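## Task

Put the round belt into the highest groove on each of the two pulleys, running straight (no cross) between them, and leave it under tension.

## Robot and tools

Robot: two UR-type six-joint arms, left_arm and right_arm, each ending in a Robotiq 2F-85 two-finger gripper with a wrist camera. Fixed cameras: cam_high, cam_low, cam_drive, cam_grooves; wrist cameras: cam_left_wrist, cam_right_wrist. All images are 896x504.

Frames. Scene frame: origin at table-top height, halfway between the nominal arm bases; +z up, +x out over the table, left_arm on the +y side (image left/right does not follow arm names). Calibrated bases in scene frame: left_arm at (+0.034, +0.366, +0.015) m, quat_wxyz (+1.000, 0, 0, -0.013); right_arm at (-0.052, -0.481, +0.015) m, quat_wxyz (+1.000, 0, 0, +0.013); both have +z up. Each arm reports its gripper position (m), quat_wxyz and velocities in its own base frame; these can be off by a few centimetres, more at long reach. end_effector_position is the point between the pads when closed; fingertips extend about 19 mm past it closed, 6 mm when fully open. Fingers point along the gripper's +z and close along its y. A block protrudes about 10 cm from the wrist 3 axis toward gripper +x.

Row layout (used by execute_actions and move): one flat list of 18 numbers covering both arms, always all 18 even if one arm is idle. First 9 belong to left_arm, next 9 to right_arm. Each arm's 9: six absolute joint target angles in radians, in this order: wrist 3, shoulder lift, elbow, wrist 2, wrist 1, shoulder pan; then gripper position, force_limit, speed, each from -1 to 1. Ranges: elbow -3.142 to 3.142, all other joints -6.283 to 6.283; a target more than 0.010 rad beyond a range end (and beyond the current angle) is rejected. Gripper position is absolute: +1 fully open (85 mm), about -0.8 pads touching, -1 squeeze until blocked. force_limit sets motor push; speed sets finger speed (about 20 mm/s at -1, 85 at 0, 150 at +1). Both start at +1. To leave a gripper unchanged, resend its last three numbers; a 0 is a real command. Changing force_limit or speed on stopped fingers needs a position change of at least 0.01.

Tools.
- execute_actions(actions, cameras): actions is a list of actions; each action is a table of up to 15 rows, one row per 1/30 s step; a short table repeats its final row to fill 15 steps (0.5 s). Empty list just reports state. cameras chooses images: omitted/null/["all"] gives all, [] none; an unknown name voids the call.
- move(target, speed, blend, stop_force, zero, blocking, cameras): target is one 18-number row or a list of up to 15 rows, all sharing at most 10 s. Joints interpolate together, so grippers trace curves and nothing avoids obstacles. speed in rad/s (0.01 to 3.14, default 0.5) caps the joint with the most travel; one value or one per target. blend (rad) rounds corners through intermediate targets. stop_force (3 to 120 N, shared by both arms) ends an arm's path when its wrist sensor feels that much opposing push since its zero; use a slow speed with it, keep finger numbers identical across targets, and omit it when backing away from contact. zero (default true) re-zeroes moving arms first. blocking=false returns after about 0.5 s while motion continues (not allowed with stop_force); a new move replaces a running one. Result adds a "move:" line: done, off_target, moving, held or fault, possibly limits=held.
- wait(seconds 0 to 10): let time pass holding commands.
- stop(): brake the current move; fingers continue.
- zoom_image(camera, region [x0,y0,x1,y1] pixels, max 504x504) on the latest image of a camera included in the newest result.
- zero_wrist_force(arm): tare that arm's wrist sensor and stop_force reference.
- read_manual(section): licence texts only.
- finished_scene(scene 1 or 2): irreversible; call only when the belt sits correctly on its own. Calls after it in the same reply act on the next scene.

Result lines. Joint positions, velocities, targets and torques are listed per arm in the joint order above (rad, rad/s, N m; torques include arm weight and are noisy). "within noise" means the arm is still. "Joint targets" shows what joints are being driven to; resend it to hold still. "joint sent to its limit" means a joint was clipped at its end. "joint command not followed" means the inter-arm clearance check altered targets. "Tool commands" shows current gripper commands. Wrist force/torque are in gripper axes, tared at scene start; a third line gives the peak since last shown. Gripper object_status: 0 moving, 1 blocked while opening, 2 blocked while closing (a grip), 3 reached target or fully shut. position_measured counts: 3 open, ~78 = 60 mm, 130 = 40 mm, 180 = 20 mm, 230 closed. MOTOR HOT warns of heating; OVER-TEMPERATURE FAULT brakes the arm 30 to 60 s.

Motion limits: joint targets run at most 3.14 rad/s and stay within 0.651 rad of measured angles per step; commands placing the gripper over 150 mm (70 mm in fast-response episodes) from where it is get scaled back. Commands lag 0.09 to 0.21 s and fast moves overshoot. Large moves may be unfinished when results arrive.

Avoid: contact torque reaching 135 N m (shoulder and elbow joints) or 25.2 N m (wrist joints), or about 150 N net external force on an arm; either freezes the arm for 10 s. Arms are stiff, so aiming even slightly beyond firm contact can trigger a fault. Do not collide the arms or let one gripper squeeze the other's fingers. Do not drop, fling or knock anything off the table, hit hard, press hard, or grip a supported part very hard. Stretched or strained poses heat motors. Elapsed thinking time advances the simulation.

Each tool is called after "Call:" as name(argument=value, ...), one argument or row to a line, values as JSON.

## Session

Call:
execute_actions(
  actions=[],
)

Call:
zoom_image(
  camera="cam_grooves",
  region=[190, 170, 440, 300],
)

Call:
zoom_image(
  camera="cam_grooves",
  region=[450, 170, 700, 300],
)

Scene clock: 0.00 s.
left_arm: end_effector_position=(+0.1230, -0.3813, +0.3766) position_measured=3 object_status=3 end_effector_quat_wxyz=(-0.288, -0.491, +0.764, -0.303) | right_arm: end_effector_position=(+0.2679, +0.0015, +0.1474) position_measured=3 object_status=3 end_effector_quat_wxyz=(-0.296, +0.072, +0.952, -0.007)
Joint names: [wrist 3, shoulder lift, elbow, wrist 2, wrist 1, shoulder pan]
Joint positions: left_arm=[-2.69 -2.195 2.292 -1.813 -2.506 -1.439] | right_arm=[0.404 -1.465 -2.131 1.774 -1.687 3.456]
Joint velocities: within noise
Joint torques (N m): no reading
Wrist force (N): no reading
Wrist torque (N m): no reading
Wrist force, peak (N): no reading
Joint targets: left_arm=[-2.690 -2.195 2.292 -1.813 -2.506 -1.439] | right_arm=[0.404 -1.465 -2.131 1.774 -1.687 3.456]
Tool commands: left_gripper/position=+1.0 left_gripper/force_limit=+1.0 left_gripper/speed=+1.0 right_gripper/position=+1.0 right_gripper/force_limit=+1.0 right_gripper/speed=+1.0

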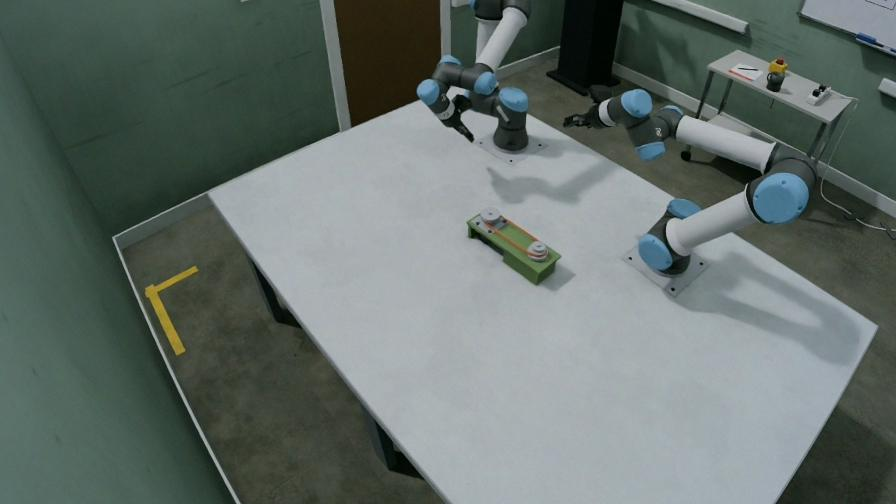

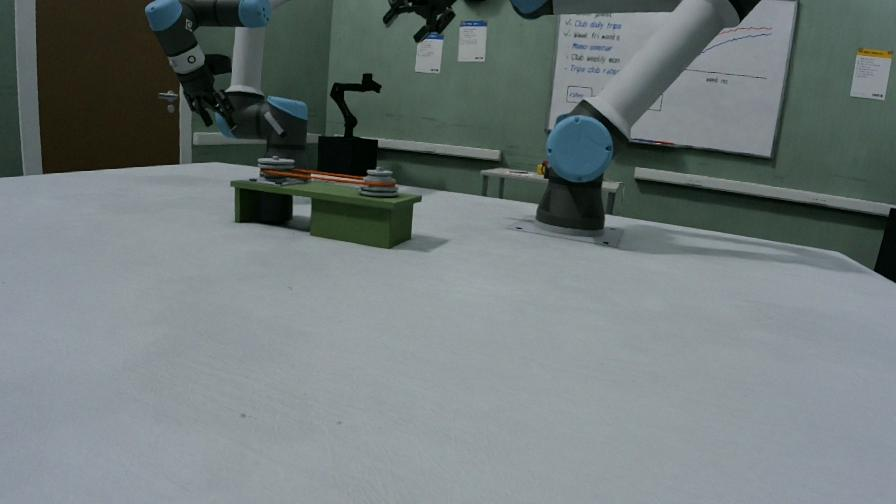

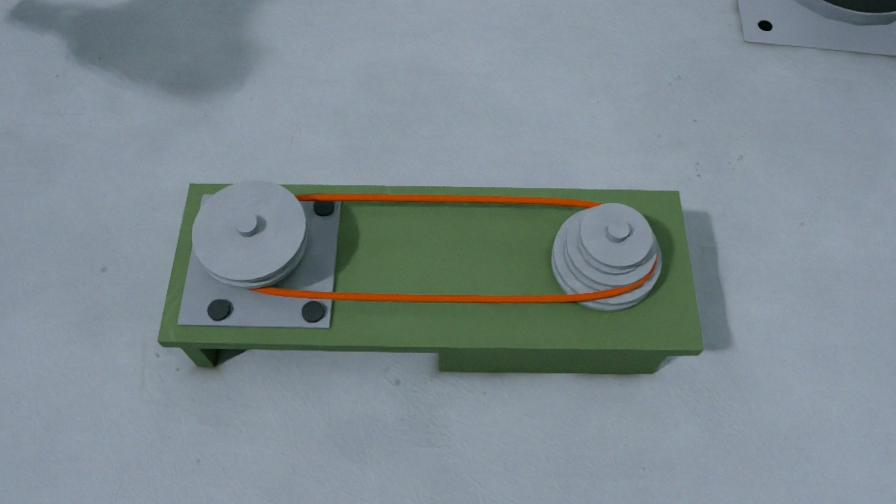

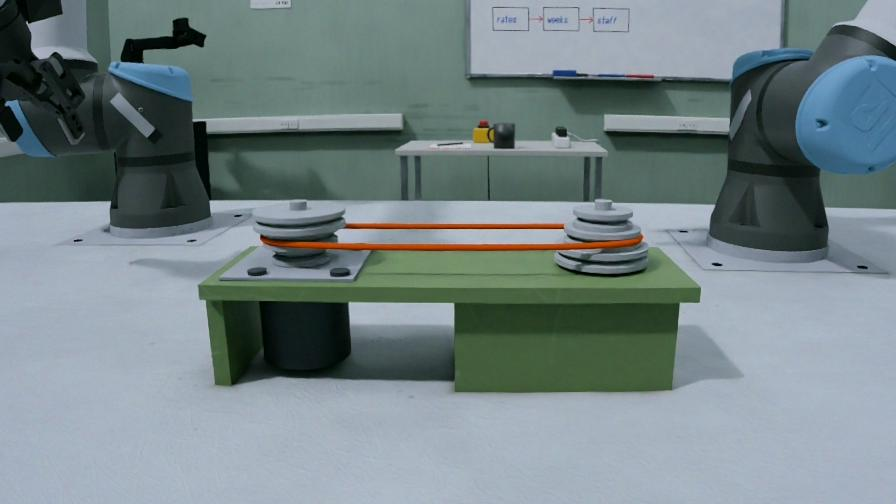

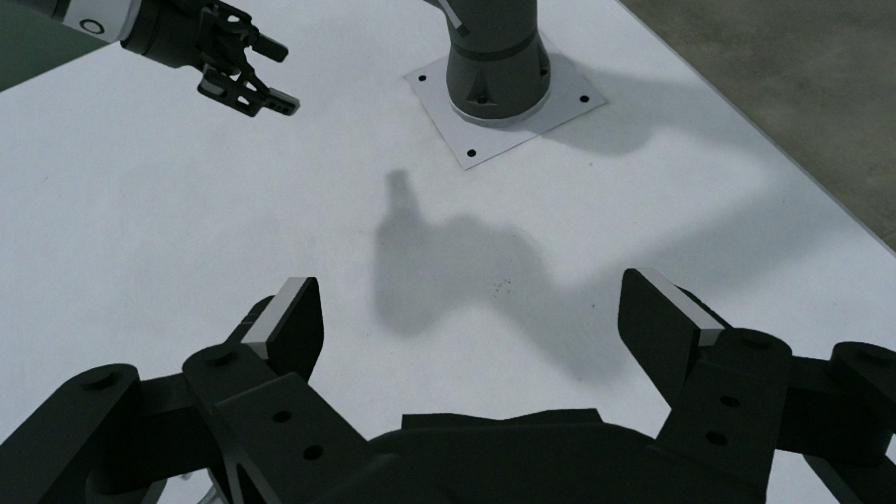

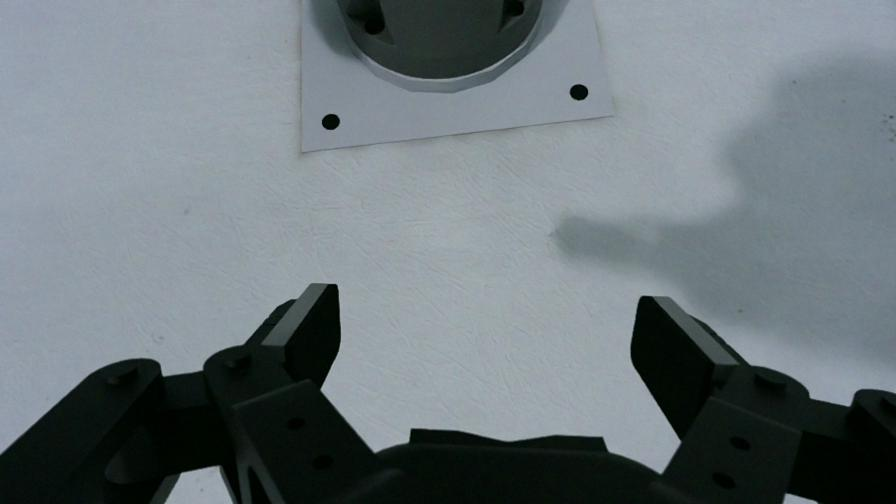

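Scaled by 2.016 from the camera's 896x504 image, which has a finer 1280x720 frame.

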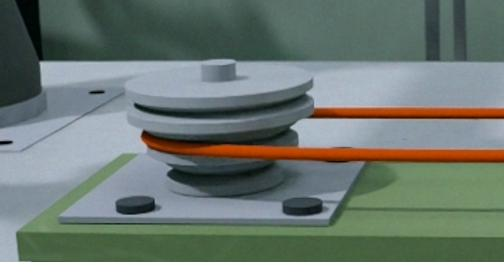

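Scaled by 2.016 from the camera's 896x504 image, which has a finer 1280x720 frame.

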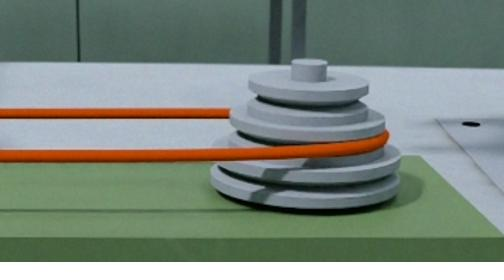

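Call:
move(
  target=[
    [0.7,-1.5708,0.3,-1.5708,-1.9,-0.6,-0.3,-1,-1, -0.9,-1.5708,-0.3,1.2,-1.2,3.2,-0.3,-1,-1],
    [0.9489,-1.5708,-0.3,1.8954,-0.8,2.4763,-0.3,-1,-1, -0.9,-1.5708,-0.3,1.2,-1.2,3.2,-0.3,-1,-1],
    [0.9489,-1.4079,-2.2746,1.8954,-0.6113,2.4763,-0.3,-1,-1, -0.9,-1.5708,-0.3,1.2,-1.2,3.2,-0.3,-1,-1],
  ],
  speed=[1.0,1.2,0.9],
  blend=[0.2,0.1,0],
  cameras=["cam_high","cam_grooves"],
)

Scene clock: 78.50 s.
left_arm: end_effector_position=(+0.3282, -0.3228, +0.1981) position_measured=167 object_status=3 end_effector_quat_wxyz=(+0.181, +0.674, +0.692, +0.185) | right_arm: end_effector_position=(+0.3604, -0.2057, +1.0786) position_measured=167 object_status=3 end_effector_quat_wxyz=(+0.605, -0.189, +0.657, -0.408)
Joint names: [wrist 3, shoulder lift, elbow, wrist 2, wrist 1, shoulder pan]
Joint positions: left_arm=[0.949 -1.408 -2.274 1.895 -0.611 2.476] | right_arm=[-0.9 -1.571 -0.3 1.2 -1.2 3.2]
Joint velocities: within noise
Joint torques (N m): left_arm=[1.19 25.44 8.82 0.97 5.1 6.55] | right_arm=[-1.83 4.28 13.32 -2.01 1.81 -11.83]
Wrist force (N): left_arm=[-3.0 1.2 1.2] | right_arm=[0.1 0.7 1.8]
Wrist torque (N m): left_arm=[0.28 0.58 0.03] | right_arm=[-0.09 0.62 0.34]
Wrist force, peak (N): left_arm=[-5.6 -0.8 3.2] | right_arm=[0.3 0.8 2.1]
Joint targets: left_arm=[0.949 -1.408 -2.275 1.895 -0.611 2.476] | right_arm=[-0.900 -1.571 -0.300 1.200 -1.200 3.200]
move: done
Images, in order (width x height): cam_high 896x504, cam_grooves 896x504.

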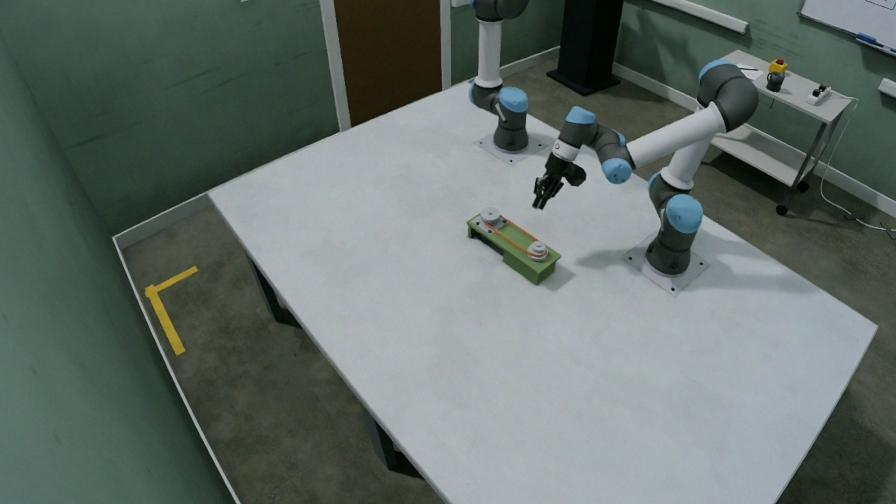

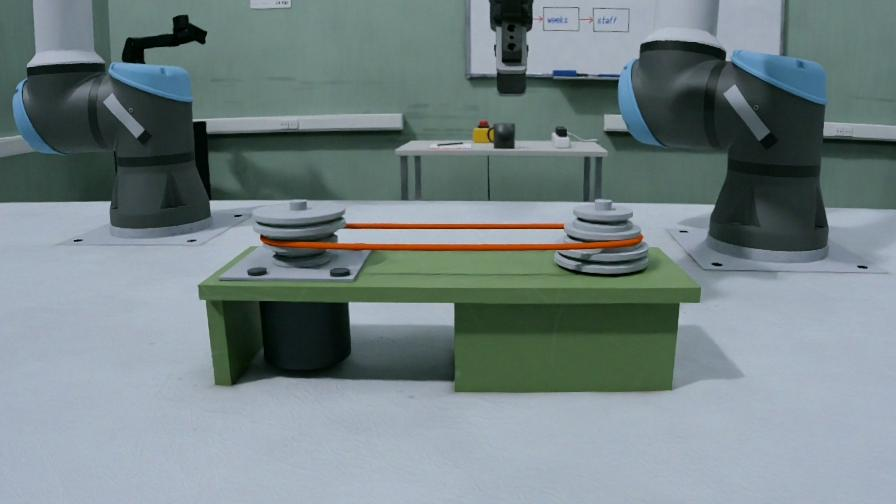

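Now the right arm, then both to pregrasp.

Call:
move(
  target=[
    [0.9489,-1.4079,-2.2746,1.8954,-0.6113,2.4763,-0.3,-1,-1, -1.084,-1.5708,0.3,-1.356,-1.2,0.5024,-0.3,-1,-1],
    [0.9489,-1.4079,-2.2746,1.8954,-0.6113,2.4763,-0.3,-1,-1,-1.084,-0.6704,0.5376,-1.356,-1.055,0.5024,-0.3,-1,-1],
    [0.9489,-1.5472,-2.3797,1.8954,-0.3669,2.4763,-0.3,-1,-1,-1.084,-0.6809,0.7364,-1.356,-1.2433,0.5024,-0.3,-1,-1],
  ],
  speed=[1.2,0.5,0.2],
)

Call:
zoom_image(
  camera="cam_grooves",
  region=[430, 150, 650, 290],
)

Scene clock: 89.90 s.
left_arm: end_effector_position=(+0.3282, -0.3228, +0.1282) position_measured=167 object_status=3 end_effector_quat_wxyz=(+0.181, +0.674, +0.692, +0.185) | right_arm: end_effector_position=(+0.5409, +0.5118, +0.1382) position_measured=167 object_status=3 end_effector_quat_wxyz=(+0.151, +0.681, -0.699, -0.155)
Joint names: [wrist 3, shoulder lift, elbow, wrist 2, wrist 1, shoulder pan]
Joint positions: left_arm=[0.949 -1.547 -2.38 1.895 -0.367 2.476] | right_arm=[-1.084 -0.681 0.736 -1.356 -1.243 0.502]
Joint velocities: within noise
Joint torques (N m): left_arm=[1.12 4.17 4.41 -0.12 5.18 5.13] | right_arm=[-1.76 -61.16 -14.05 -1.15 -3.53 -6.34]
Wrist force (N): left_arm=[-3.1 0.7 1.3] | right_arm=[-0.6 0.1 -0.5]
Wrist torque (N m): left_arm=[0.19 0.59 0.03] | right_arm=[0.11 0.18 -0.15]
Wrist force, peak (N): left_arm=[-3.5 0.9 1.1] | right_arm=[-1.4 2.3 3.3]
Joint targets: left_arm=[0.949 -1.547 -2.380 1.895 -0.367 2.476] | right_arm=[-1.084 -0.681 0.736 -1.356 -1.243 0.502]
move: done

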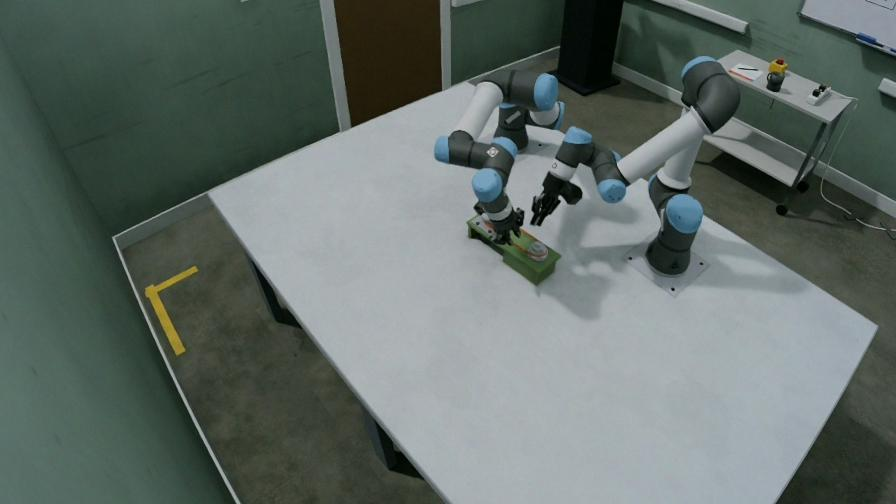

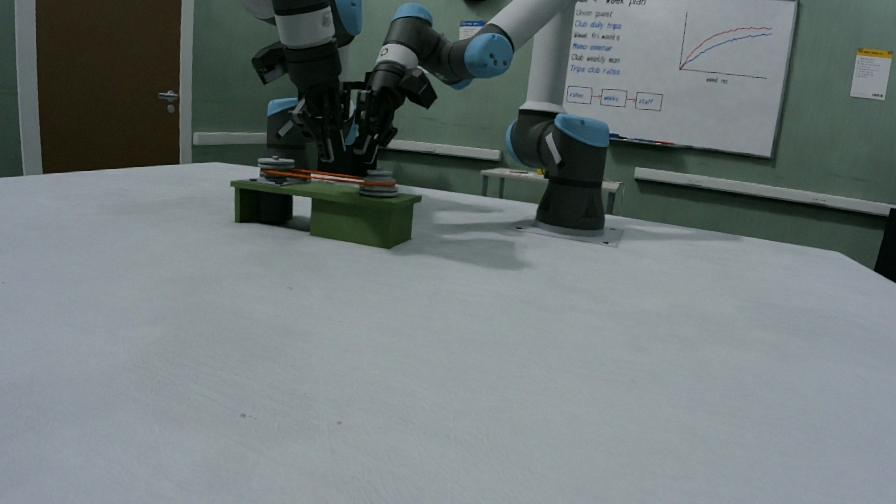

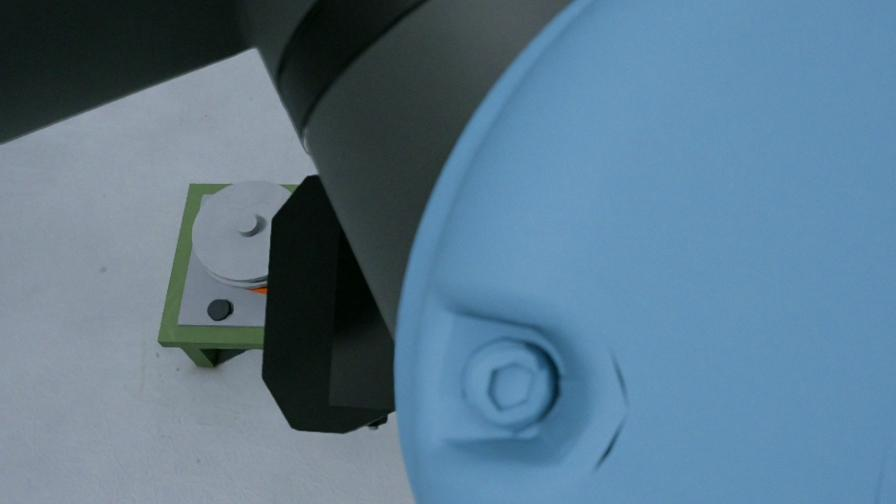

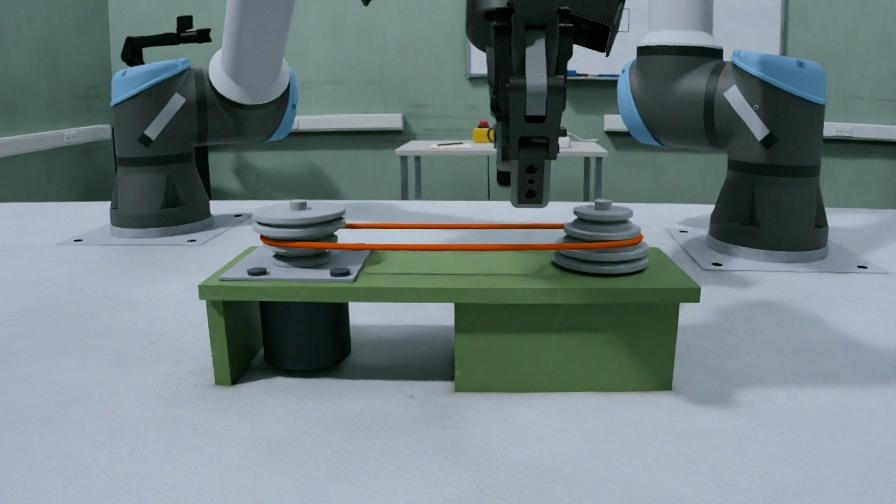

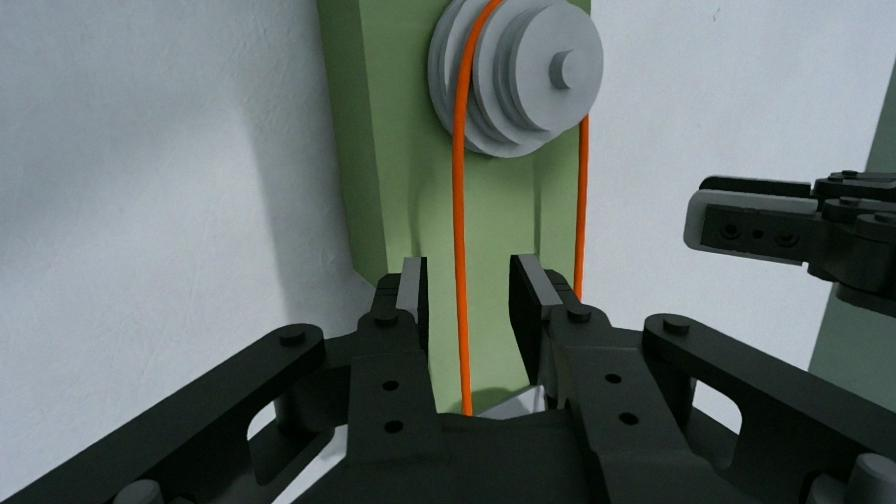

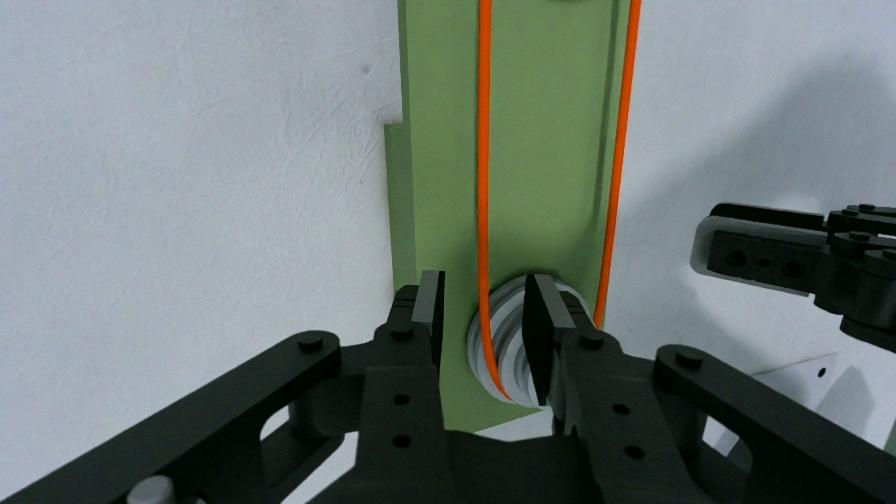

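Scaled by 2.291 from the camera's 896x504 image, which has a finer 1280x720 frame.

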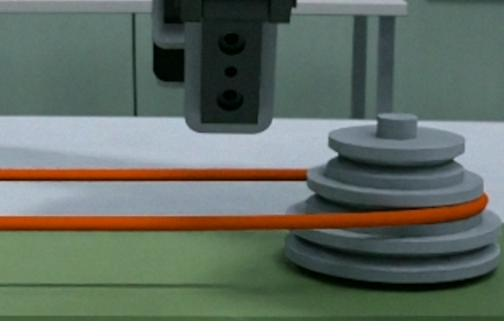

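Call:
move(
  target=[0.9861,-1.6808,-2.3937,1.8794,-0.2077,2.515,-0.3,-1,-1, -1.073,-0.7121,0.8996,-1.3515,-1.3777,0.5144,-0.3,-1,-1],
  speed=0.06,
  stop_force=8,
  cameras=["cam_grooves","cam_left_wrist","cam_right_wrist"],
)

Call:
zoom_image(
  camera="cam_grooves",
  region=[430, 150, 650, 290],
)

Scene clock: 100.80 s.
left_arm: end_effector_position=(+0.3507, -0.3221, +0.0889) position_measured=167 object_status=3 end_effector_quat_wxyz=(+0.181, +0.674, +0.692, +0.185) | right_arm: end_effector_position=(+0.5219, +0.5123, +0.0972) position_measured=167 object_status=3 end_effector_quat_wxyz=(+0.151, +0.681, -0.699, -0.155)
Joint names: [wrist 3, shoulder lift, elbow, wrist 2, wrist 1, shoulder pan]
Joint positions: left_arm=[0.986 -1.681 -2.394 1.879 -0.208 2.515] | right_arm=[-1.073 -0.712 0.9 -1.351 -1.378 0.514]
Joint velocities: within noise
Joint torques (N m): left_arm=[1.22 9.11 3.99 -0.52 4.9 7.28] | right_arm=[2.1 -60.98 -14.01 2.85 -3.49 15.66]
Wrist force (N): left_arm=[-3.0 0.7 1.0] | right_arm=[-0.5 -0.1 -0.6]
Wrist torque (N m): left_arm=[0.19 0.58 0.02] | right_arm=[0.08 0.18 -0.15]
Wrist force, peak (N): left_arm=[-3.4 1.0 1.1] | right_arm=[-0.9 0.0 -0.5]
Joint targets: left_arm=[0.986 -1.681 -2.394 1.879 -0.208 2.515] | right_arm=[-1.073 -0.712 0.900 -1.351 -1.378 0.514]
move: done
Images, in order (width x height): cam_grooves 896x504, cam_left_wrist 896x504, cam_right_wrist 896x504.

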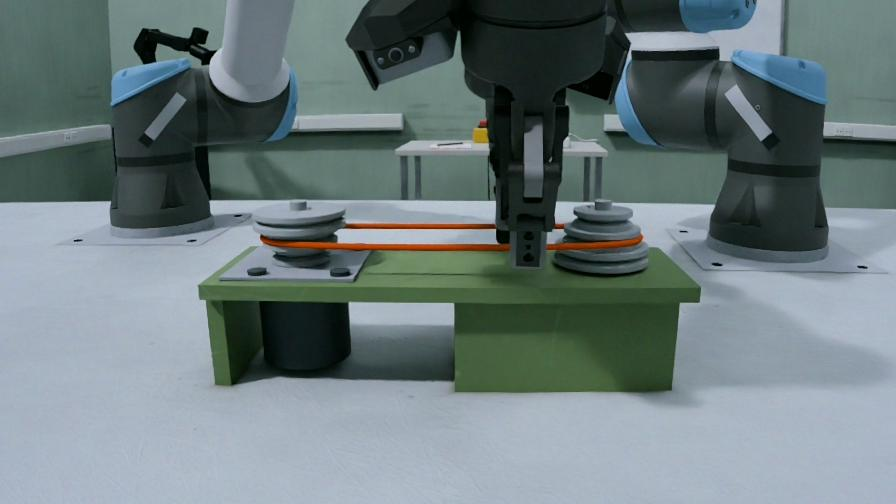

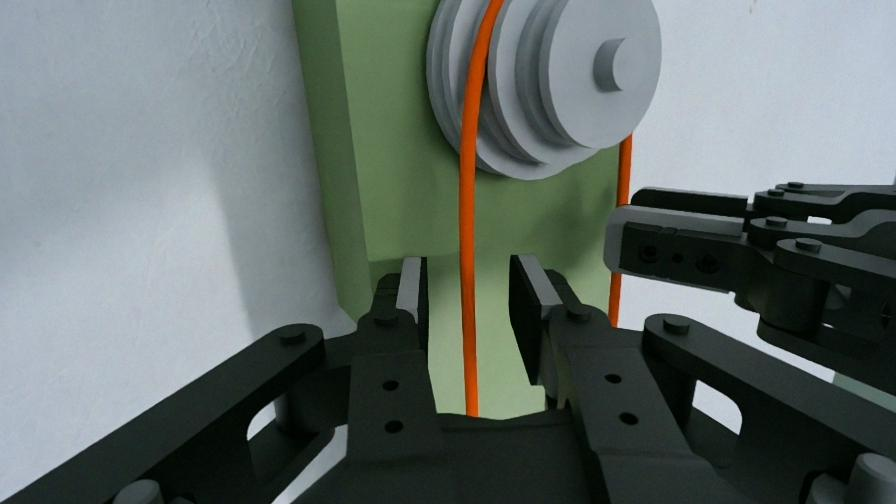

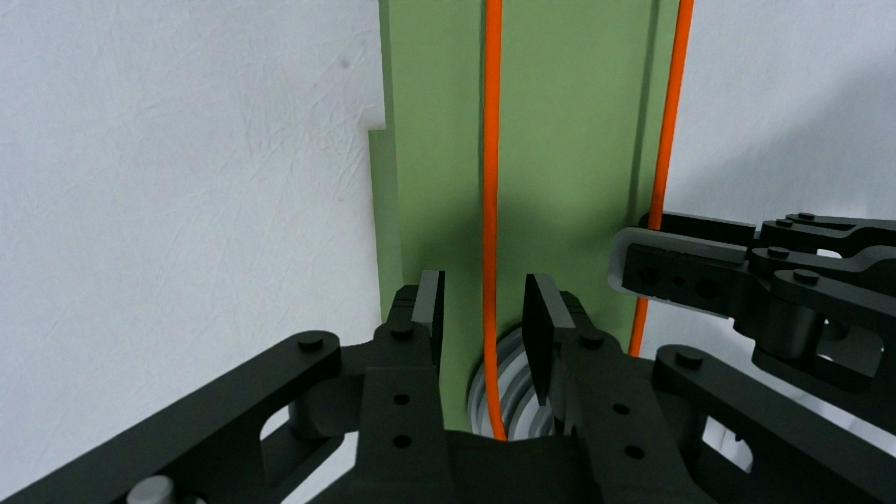

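Scaled by 2.291 from the camera's 896x504 image, which has a finer 1280x720 frame.

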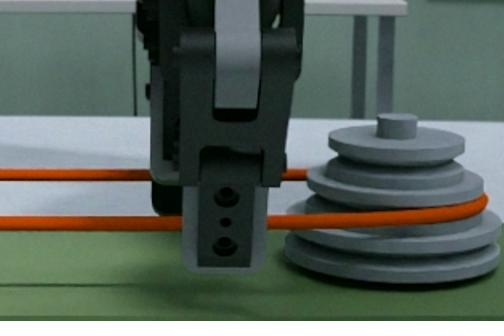

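Call:
move(
  target=[
    [0.9861,-1.6808,-2.3937,1.8794,-0.2077,2.515,-0.3,-1,-1, -1.0721,-0.7135,0.9093,-1.3511,-1.3863,0.5153,-0.3,-1,-1],
    [0.9861,-1.6808,-2.3937,1.8794,-0.2077,2.515,-1,-0.4,-1, -1.0721,-0.7135,0.9093,-1.3511,-1.3863,0.5153,-1,-0.4,-1],
  ],
  speed=0.06,
  cameras=["cam_grooves","cam_left_wrist","cam_right_wrist"],
)

Call:
zoom_image(
  camera="cam_grooves",
  region=[430, 150, 650, 290],
)

Scene clock: 115.83 s.
left_arm: end_effector_position=(+0.3507, -0.3221, +0.0889) position_measured=222 object_status=0 end_effector_quat_wxyz=(+0.181, +0.674, +0.692, +0.185) | right_arm: end_effector_position=(+0.5206, +0.5124, +0.0945) position_measured=223 object_status=0 end_effector_quat_wxyz=(+0.151, +0.681, -0.699, -0.155)
Joint names: [wrist 3, shoulder lift, elbow, wrist 2, wrist 1, shoulder pan]
Joint positions: left_arm=[0.986 -1.681 -2.394 1.879 -0.208 2.515] | right_arm=[-1.072 -0.714 0.909 -1.351 -1.386 0.515]
Joint velocities: within noise
Joint torques (N m): left_arm=[1.01 10.26 15.79 -0.18 3.04 6.95] | right_arm=[2.19 -60.15 -15.12 2.73 -3.08 14.82]
Wrist force (N): left_arm=[-3.2 1.0 1.1] | right_arm=[-0.7 0.0 -0.5]
Wrist torque (N m): left_arm=[0.22 0.64 0.02] | right_arm=[0.06 0.19 -0.16]
Wrist force, peak (N): left_arm=[-3.3 1.0 1.2] | right_arm=[-0.8 -0.1 -0.6]
Joint targets: left_arm=[0.986 -1.681 -2.394 1.879 -0.208 2.515] | right_arm=[-1.072 -0.714 0.909 -1.351 -1.386 0.515]
move: done
Images, in order (width x height): cam_grooves 896x504, cam_left_wrist 896x504, cam_right_wrist 896x504.

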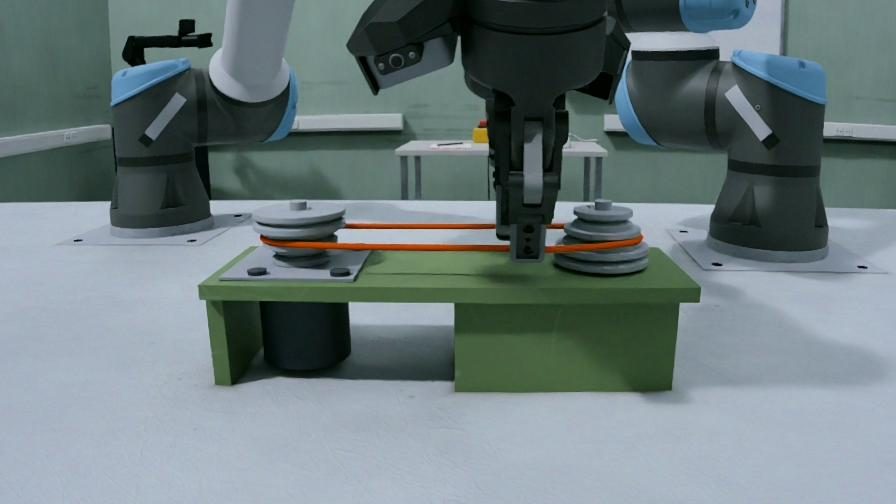

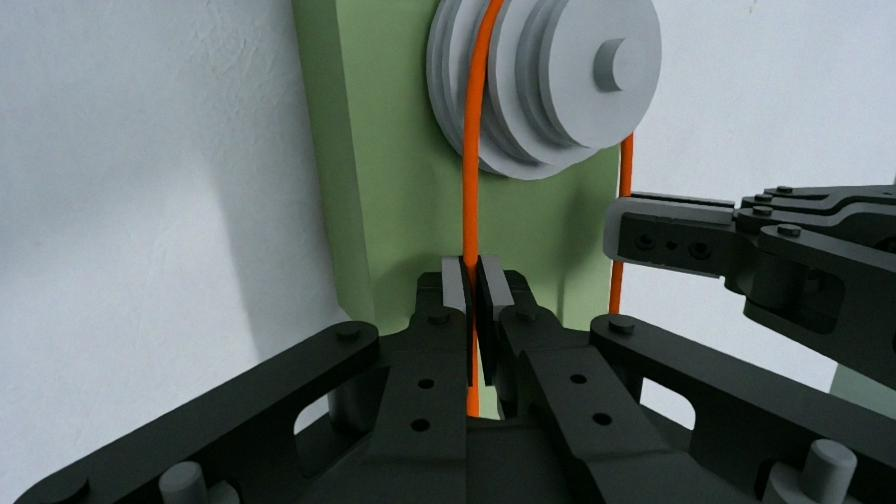

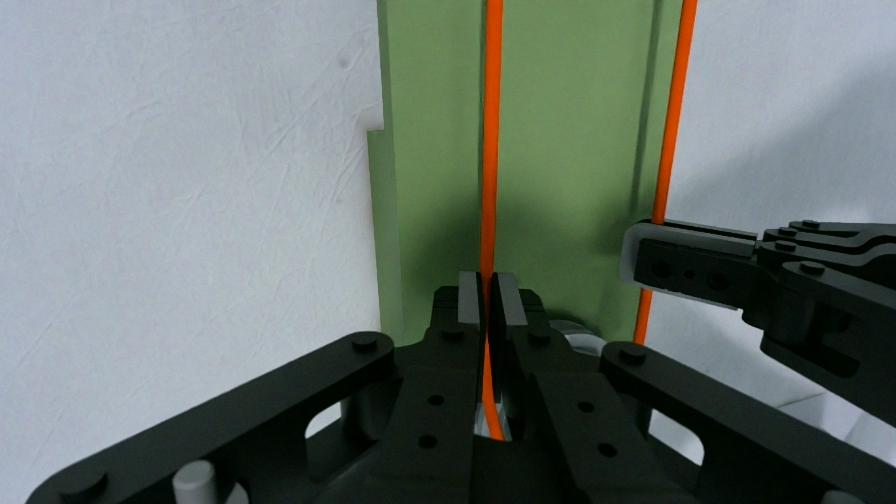

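Scaled by 2.291 from the camera's 896x504 image, which has a finer 1280x720 frame.

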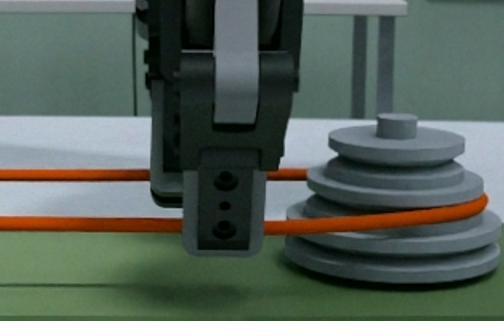

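Call:
move(
  target=[0.9738,-1.7104,-2.3281,2.0289,-0.359,2.4498,-1,-0.4,-1, -1.1622,-0.7717,1.0398,-1.2218,-1.5204,0.4781,-1,-0.4,-1],
  speed=0.05,
  cameras=["cam_grooves","cam_left_wrist","cam_low"],
)

Call:
zoom_image(
  camera="cam_grooves",
  region=[500, 180, 680, 290],
)

Scene clock: 143.40 s.
left_arm: end_effector_position=(+0.3495, -0.3150, +0.0886) position_measured=222 object_status=2 end_effector_quat_wxyz=(+0.120, +0.688, +0.674, +0.243) | right_arm: end_effector_position=(+0.5214, +0.5193, +0.0944) position_measured=223 object_status=2 end_effector_quat_wxyz=(+0.090, +0.692, -0.683, -0.214)
Joint names: [wrist 3, shoulder lift, elbow, wrist 2, wrist 1, shoulder pan]
Joint positions: left_arm=[0.974 -1.71 -2.328 2.029 -0.359 2.45] | right_arm=[-1.162 -0.772 1.04 -1.222 -1.52 0.478]
Joint velocities: within noise
Joint torques (N m): left_arm=[-1.24 9.92 31.26 2.77 0.96 -6.94] | right_arm=[-2.02 -57.69 -12.16 4.18 -4.84 -8.84]
Wrist force (N): left_arm=[-7.2 1.3 0.9] | right_arm=[3.3 0.1 -1.0]
Wrist torque (N m): left_arm=[0.22 0.48 0.02] | right_arm=[0.10 0.38 -0.15]
Wrist force, peak (N): left_arm=[-7.6 1.1 1.0] | right_arm=[3.6 0.2 -1.6]
Joint targets: left_arm=[0.974 -1.710 -2.328 2.029 -0.359 2.450] | right_arm=[-1.162 -0.772 1.040 -1.222 -1.520 0.478]
move: done
Images, in order (width x height): cam_low 896x504, cam_grooves 896x504, cam_left_wrist 896x504.

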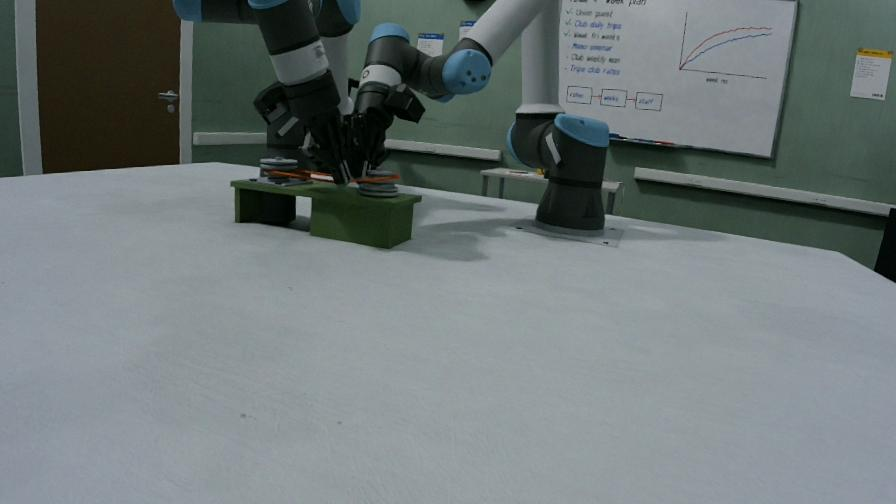

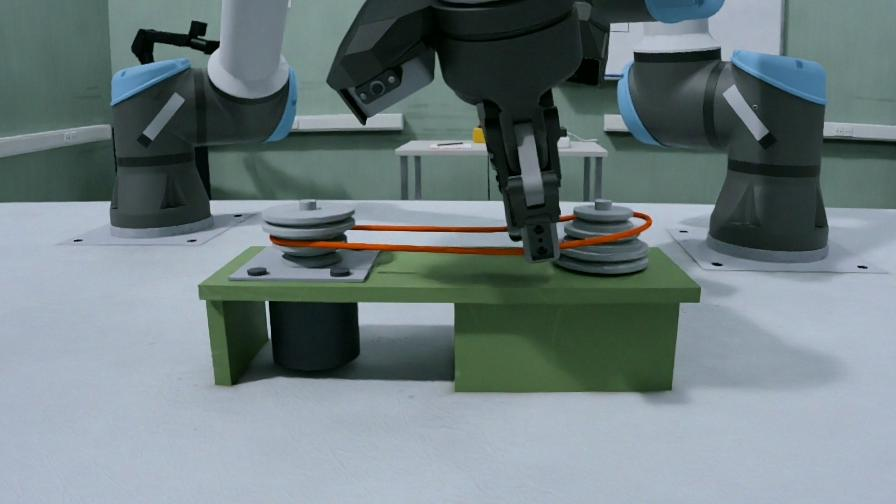

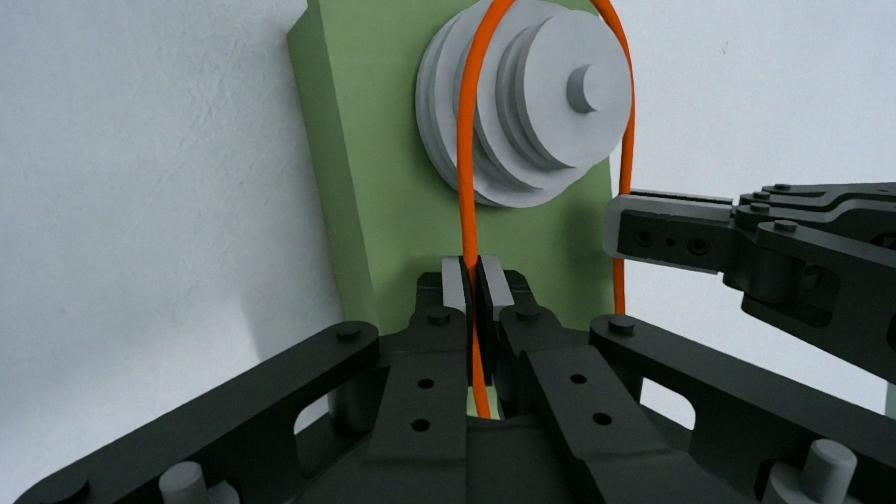

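Scaled by 2.800 from the camera's 896x504 image, which has a finer 1280x720 frame.

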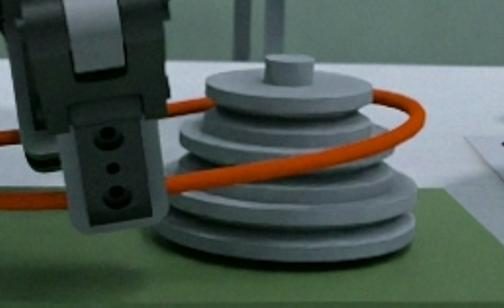

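Call:
move(
  target=[0.9638,-1.6885,-2.3354,1.9619,-0.3207,2.4636,-1,-0.4,-1, -1.127,-0.7638,0.9918,-1.2909,-1.4488,0.4869,-1,-0.4,-1],
  speed=0.03,
  cameras=["cam_grooves","cam_left_wrist"],
)

Call:
zoom_image(
  camera="cam_grooves",
  region=[500, 180, 680, 290],
)

Call:
zoom_image(
  camera="cam_left_wrist",
  region=[390, 0, 790, 300],
)

Scene clock: 171.43 s.
left_arm: end_effector_position=(+0.3498, -0.3270, +0.0958) position_measured=222 object_status=2 end_effector_quat_wxyz=(+0.150, +0.682, +0.683, +0.215) | right_arm: end_effector_position=(+0.5213, +0.5072, +0.1016) position_measured=223 object_status=2 end_effector_quat_wxyz=(+0.120, +0.687, -0.692, -0.185)
Joint names: [wrist 3, shoulder lift, elbow, wrist 2, wrist 1, shoulder pan]
Joint positions: left_arm=[0.964 -1.689 -2.335 1.962 -0.321 2.464] | right_arm=[-1.127 -0.764 0.992 -1.291 -1.449 0.487]
Joint velocities: within noise
Joint torques (N m): left_arm=[-1.19 33.82 4.17 -0.54 5.13 7.07] | right_arm=[2.18 -45.83 -36 -1.99 0.15 15.74]
Wrist force (N): left_arm=[-3.0 0.6 1.4] | right_arm=[-0.8 0.0 -0.4]
Wrist torque (N m): left_arm=[0.21 0.58 0.04] | right_arm=[0.13 0.22 -0.17]
Wrist force, peak (N): left_arm=[-7.5 1.3 0.9] | right_arm=[3.6 0.2 -1.7]
Joint targets: left_arm=[0.964 -1.688 -2.335 1.962 -0.321 2.464] | right_arm=[-1.127 -0.764 0.992 -1.291 -1.449 0.487]
move: done
Images, in order (width x height): cam_grooves 896x504, cam_left_wrist 896x504.

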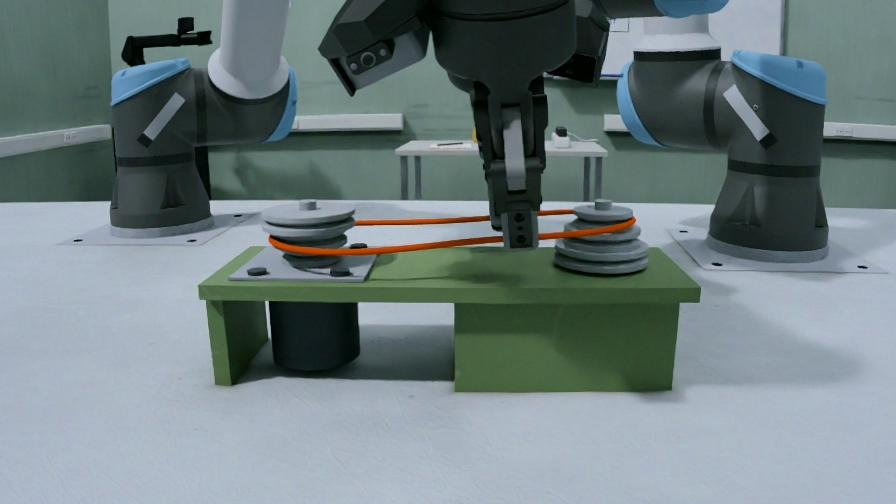

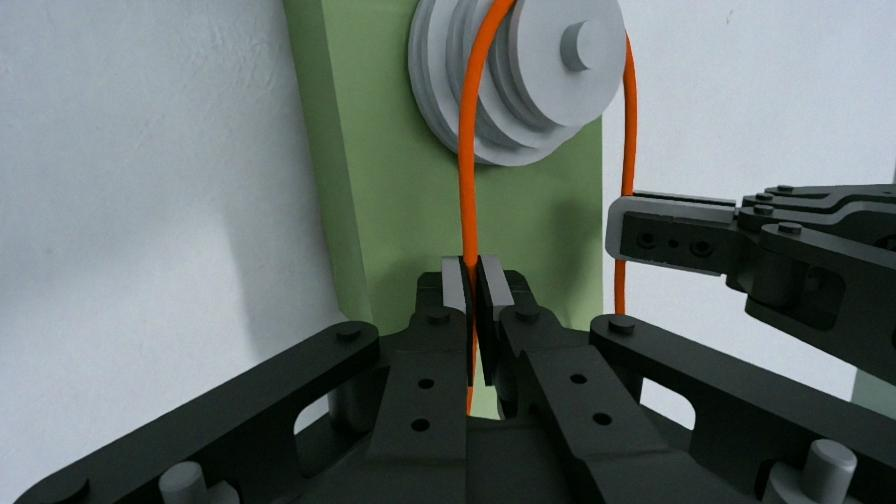

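Scaled by 2.800 from the camera's 896x504 image, which has a finer 1280x720 frame.

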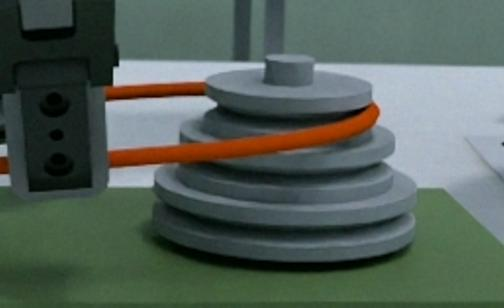

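Scaled by 1.260 from the camera's 896x504 image, which has a finer 1280x720 frame.

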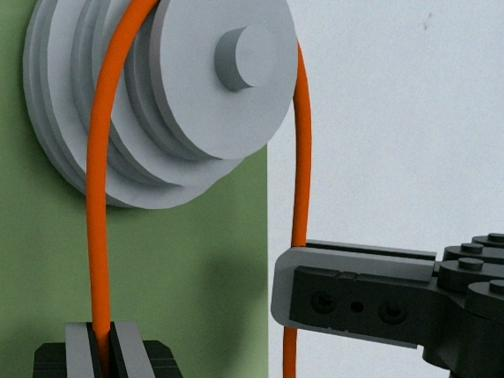

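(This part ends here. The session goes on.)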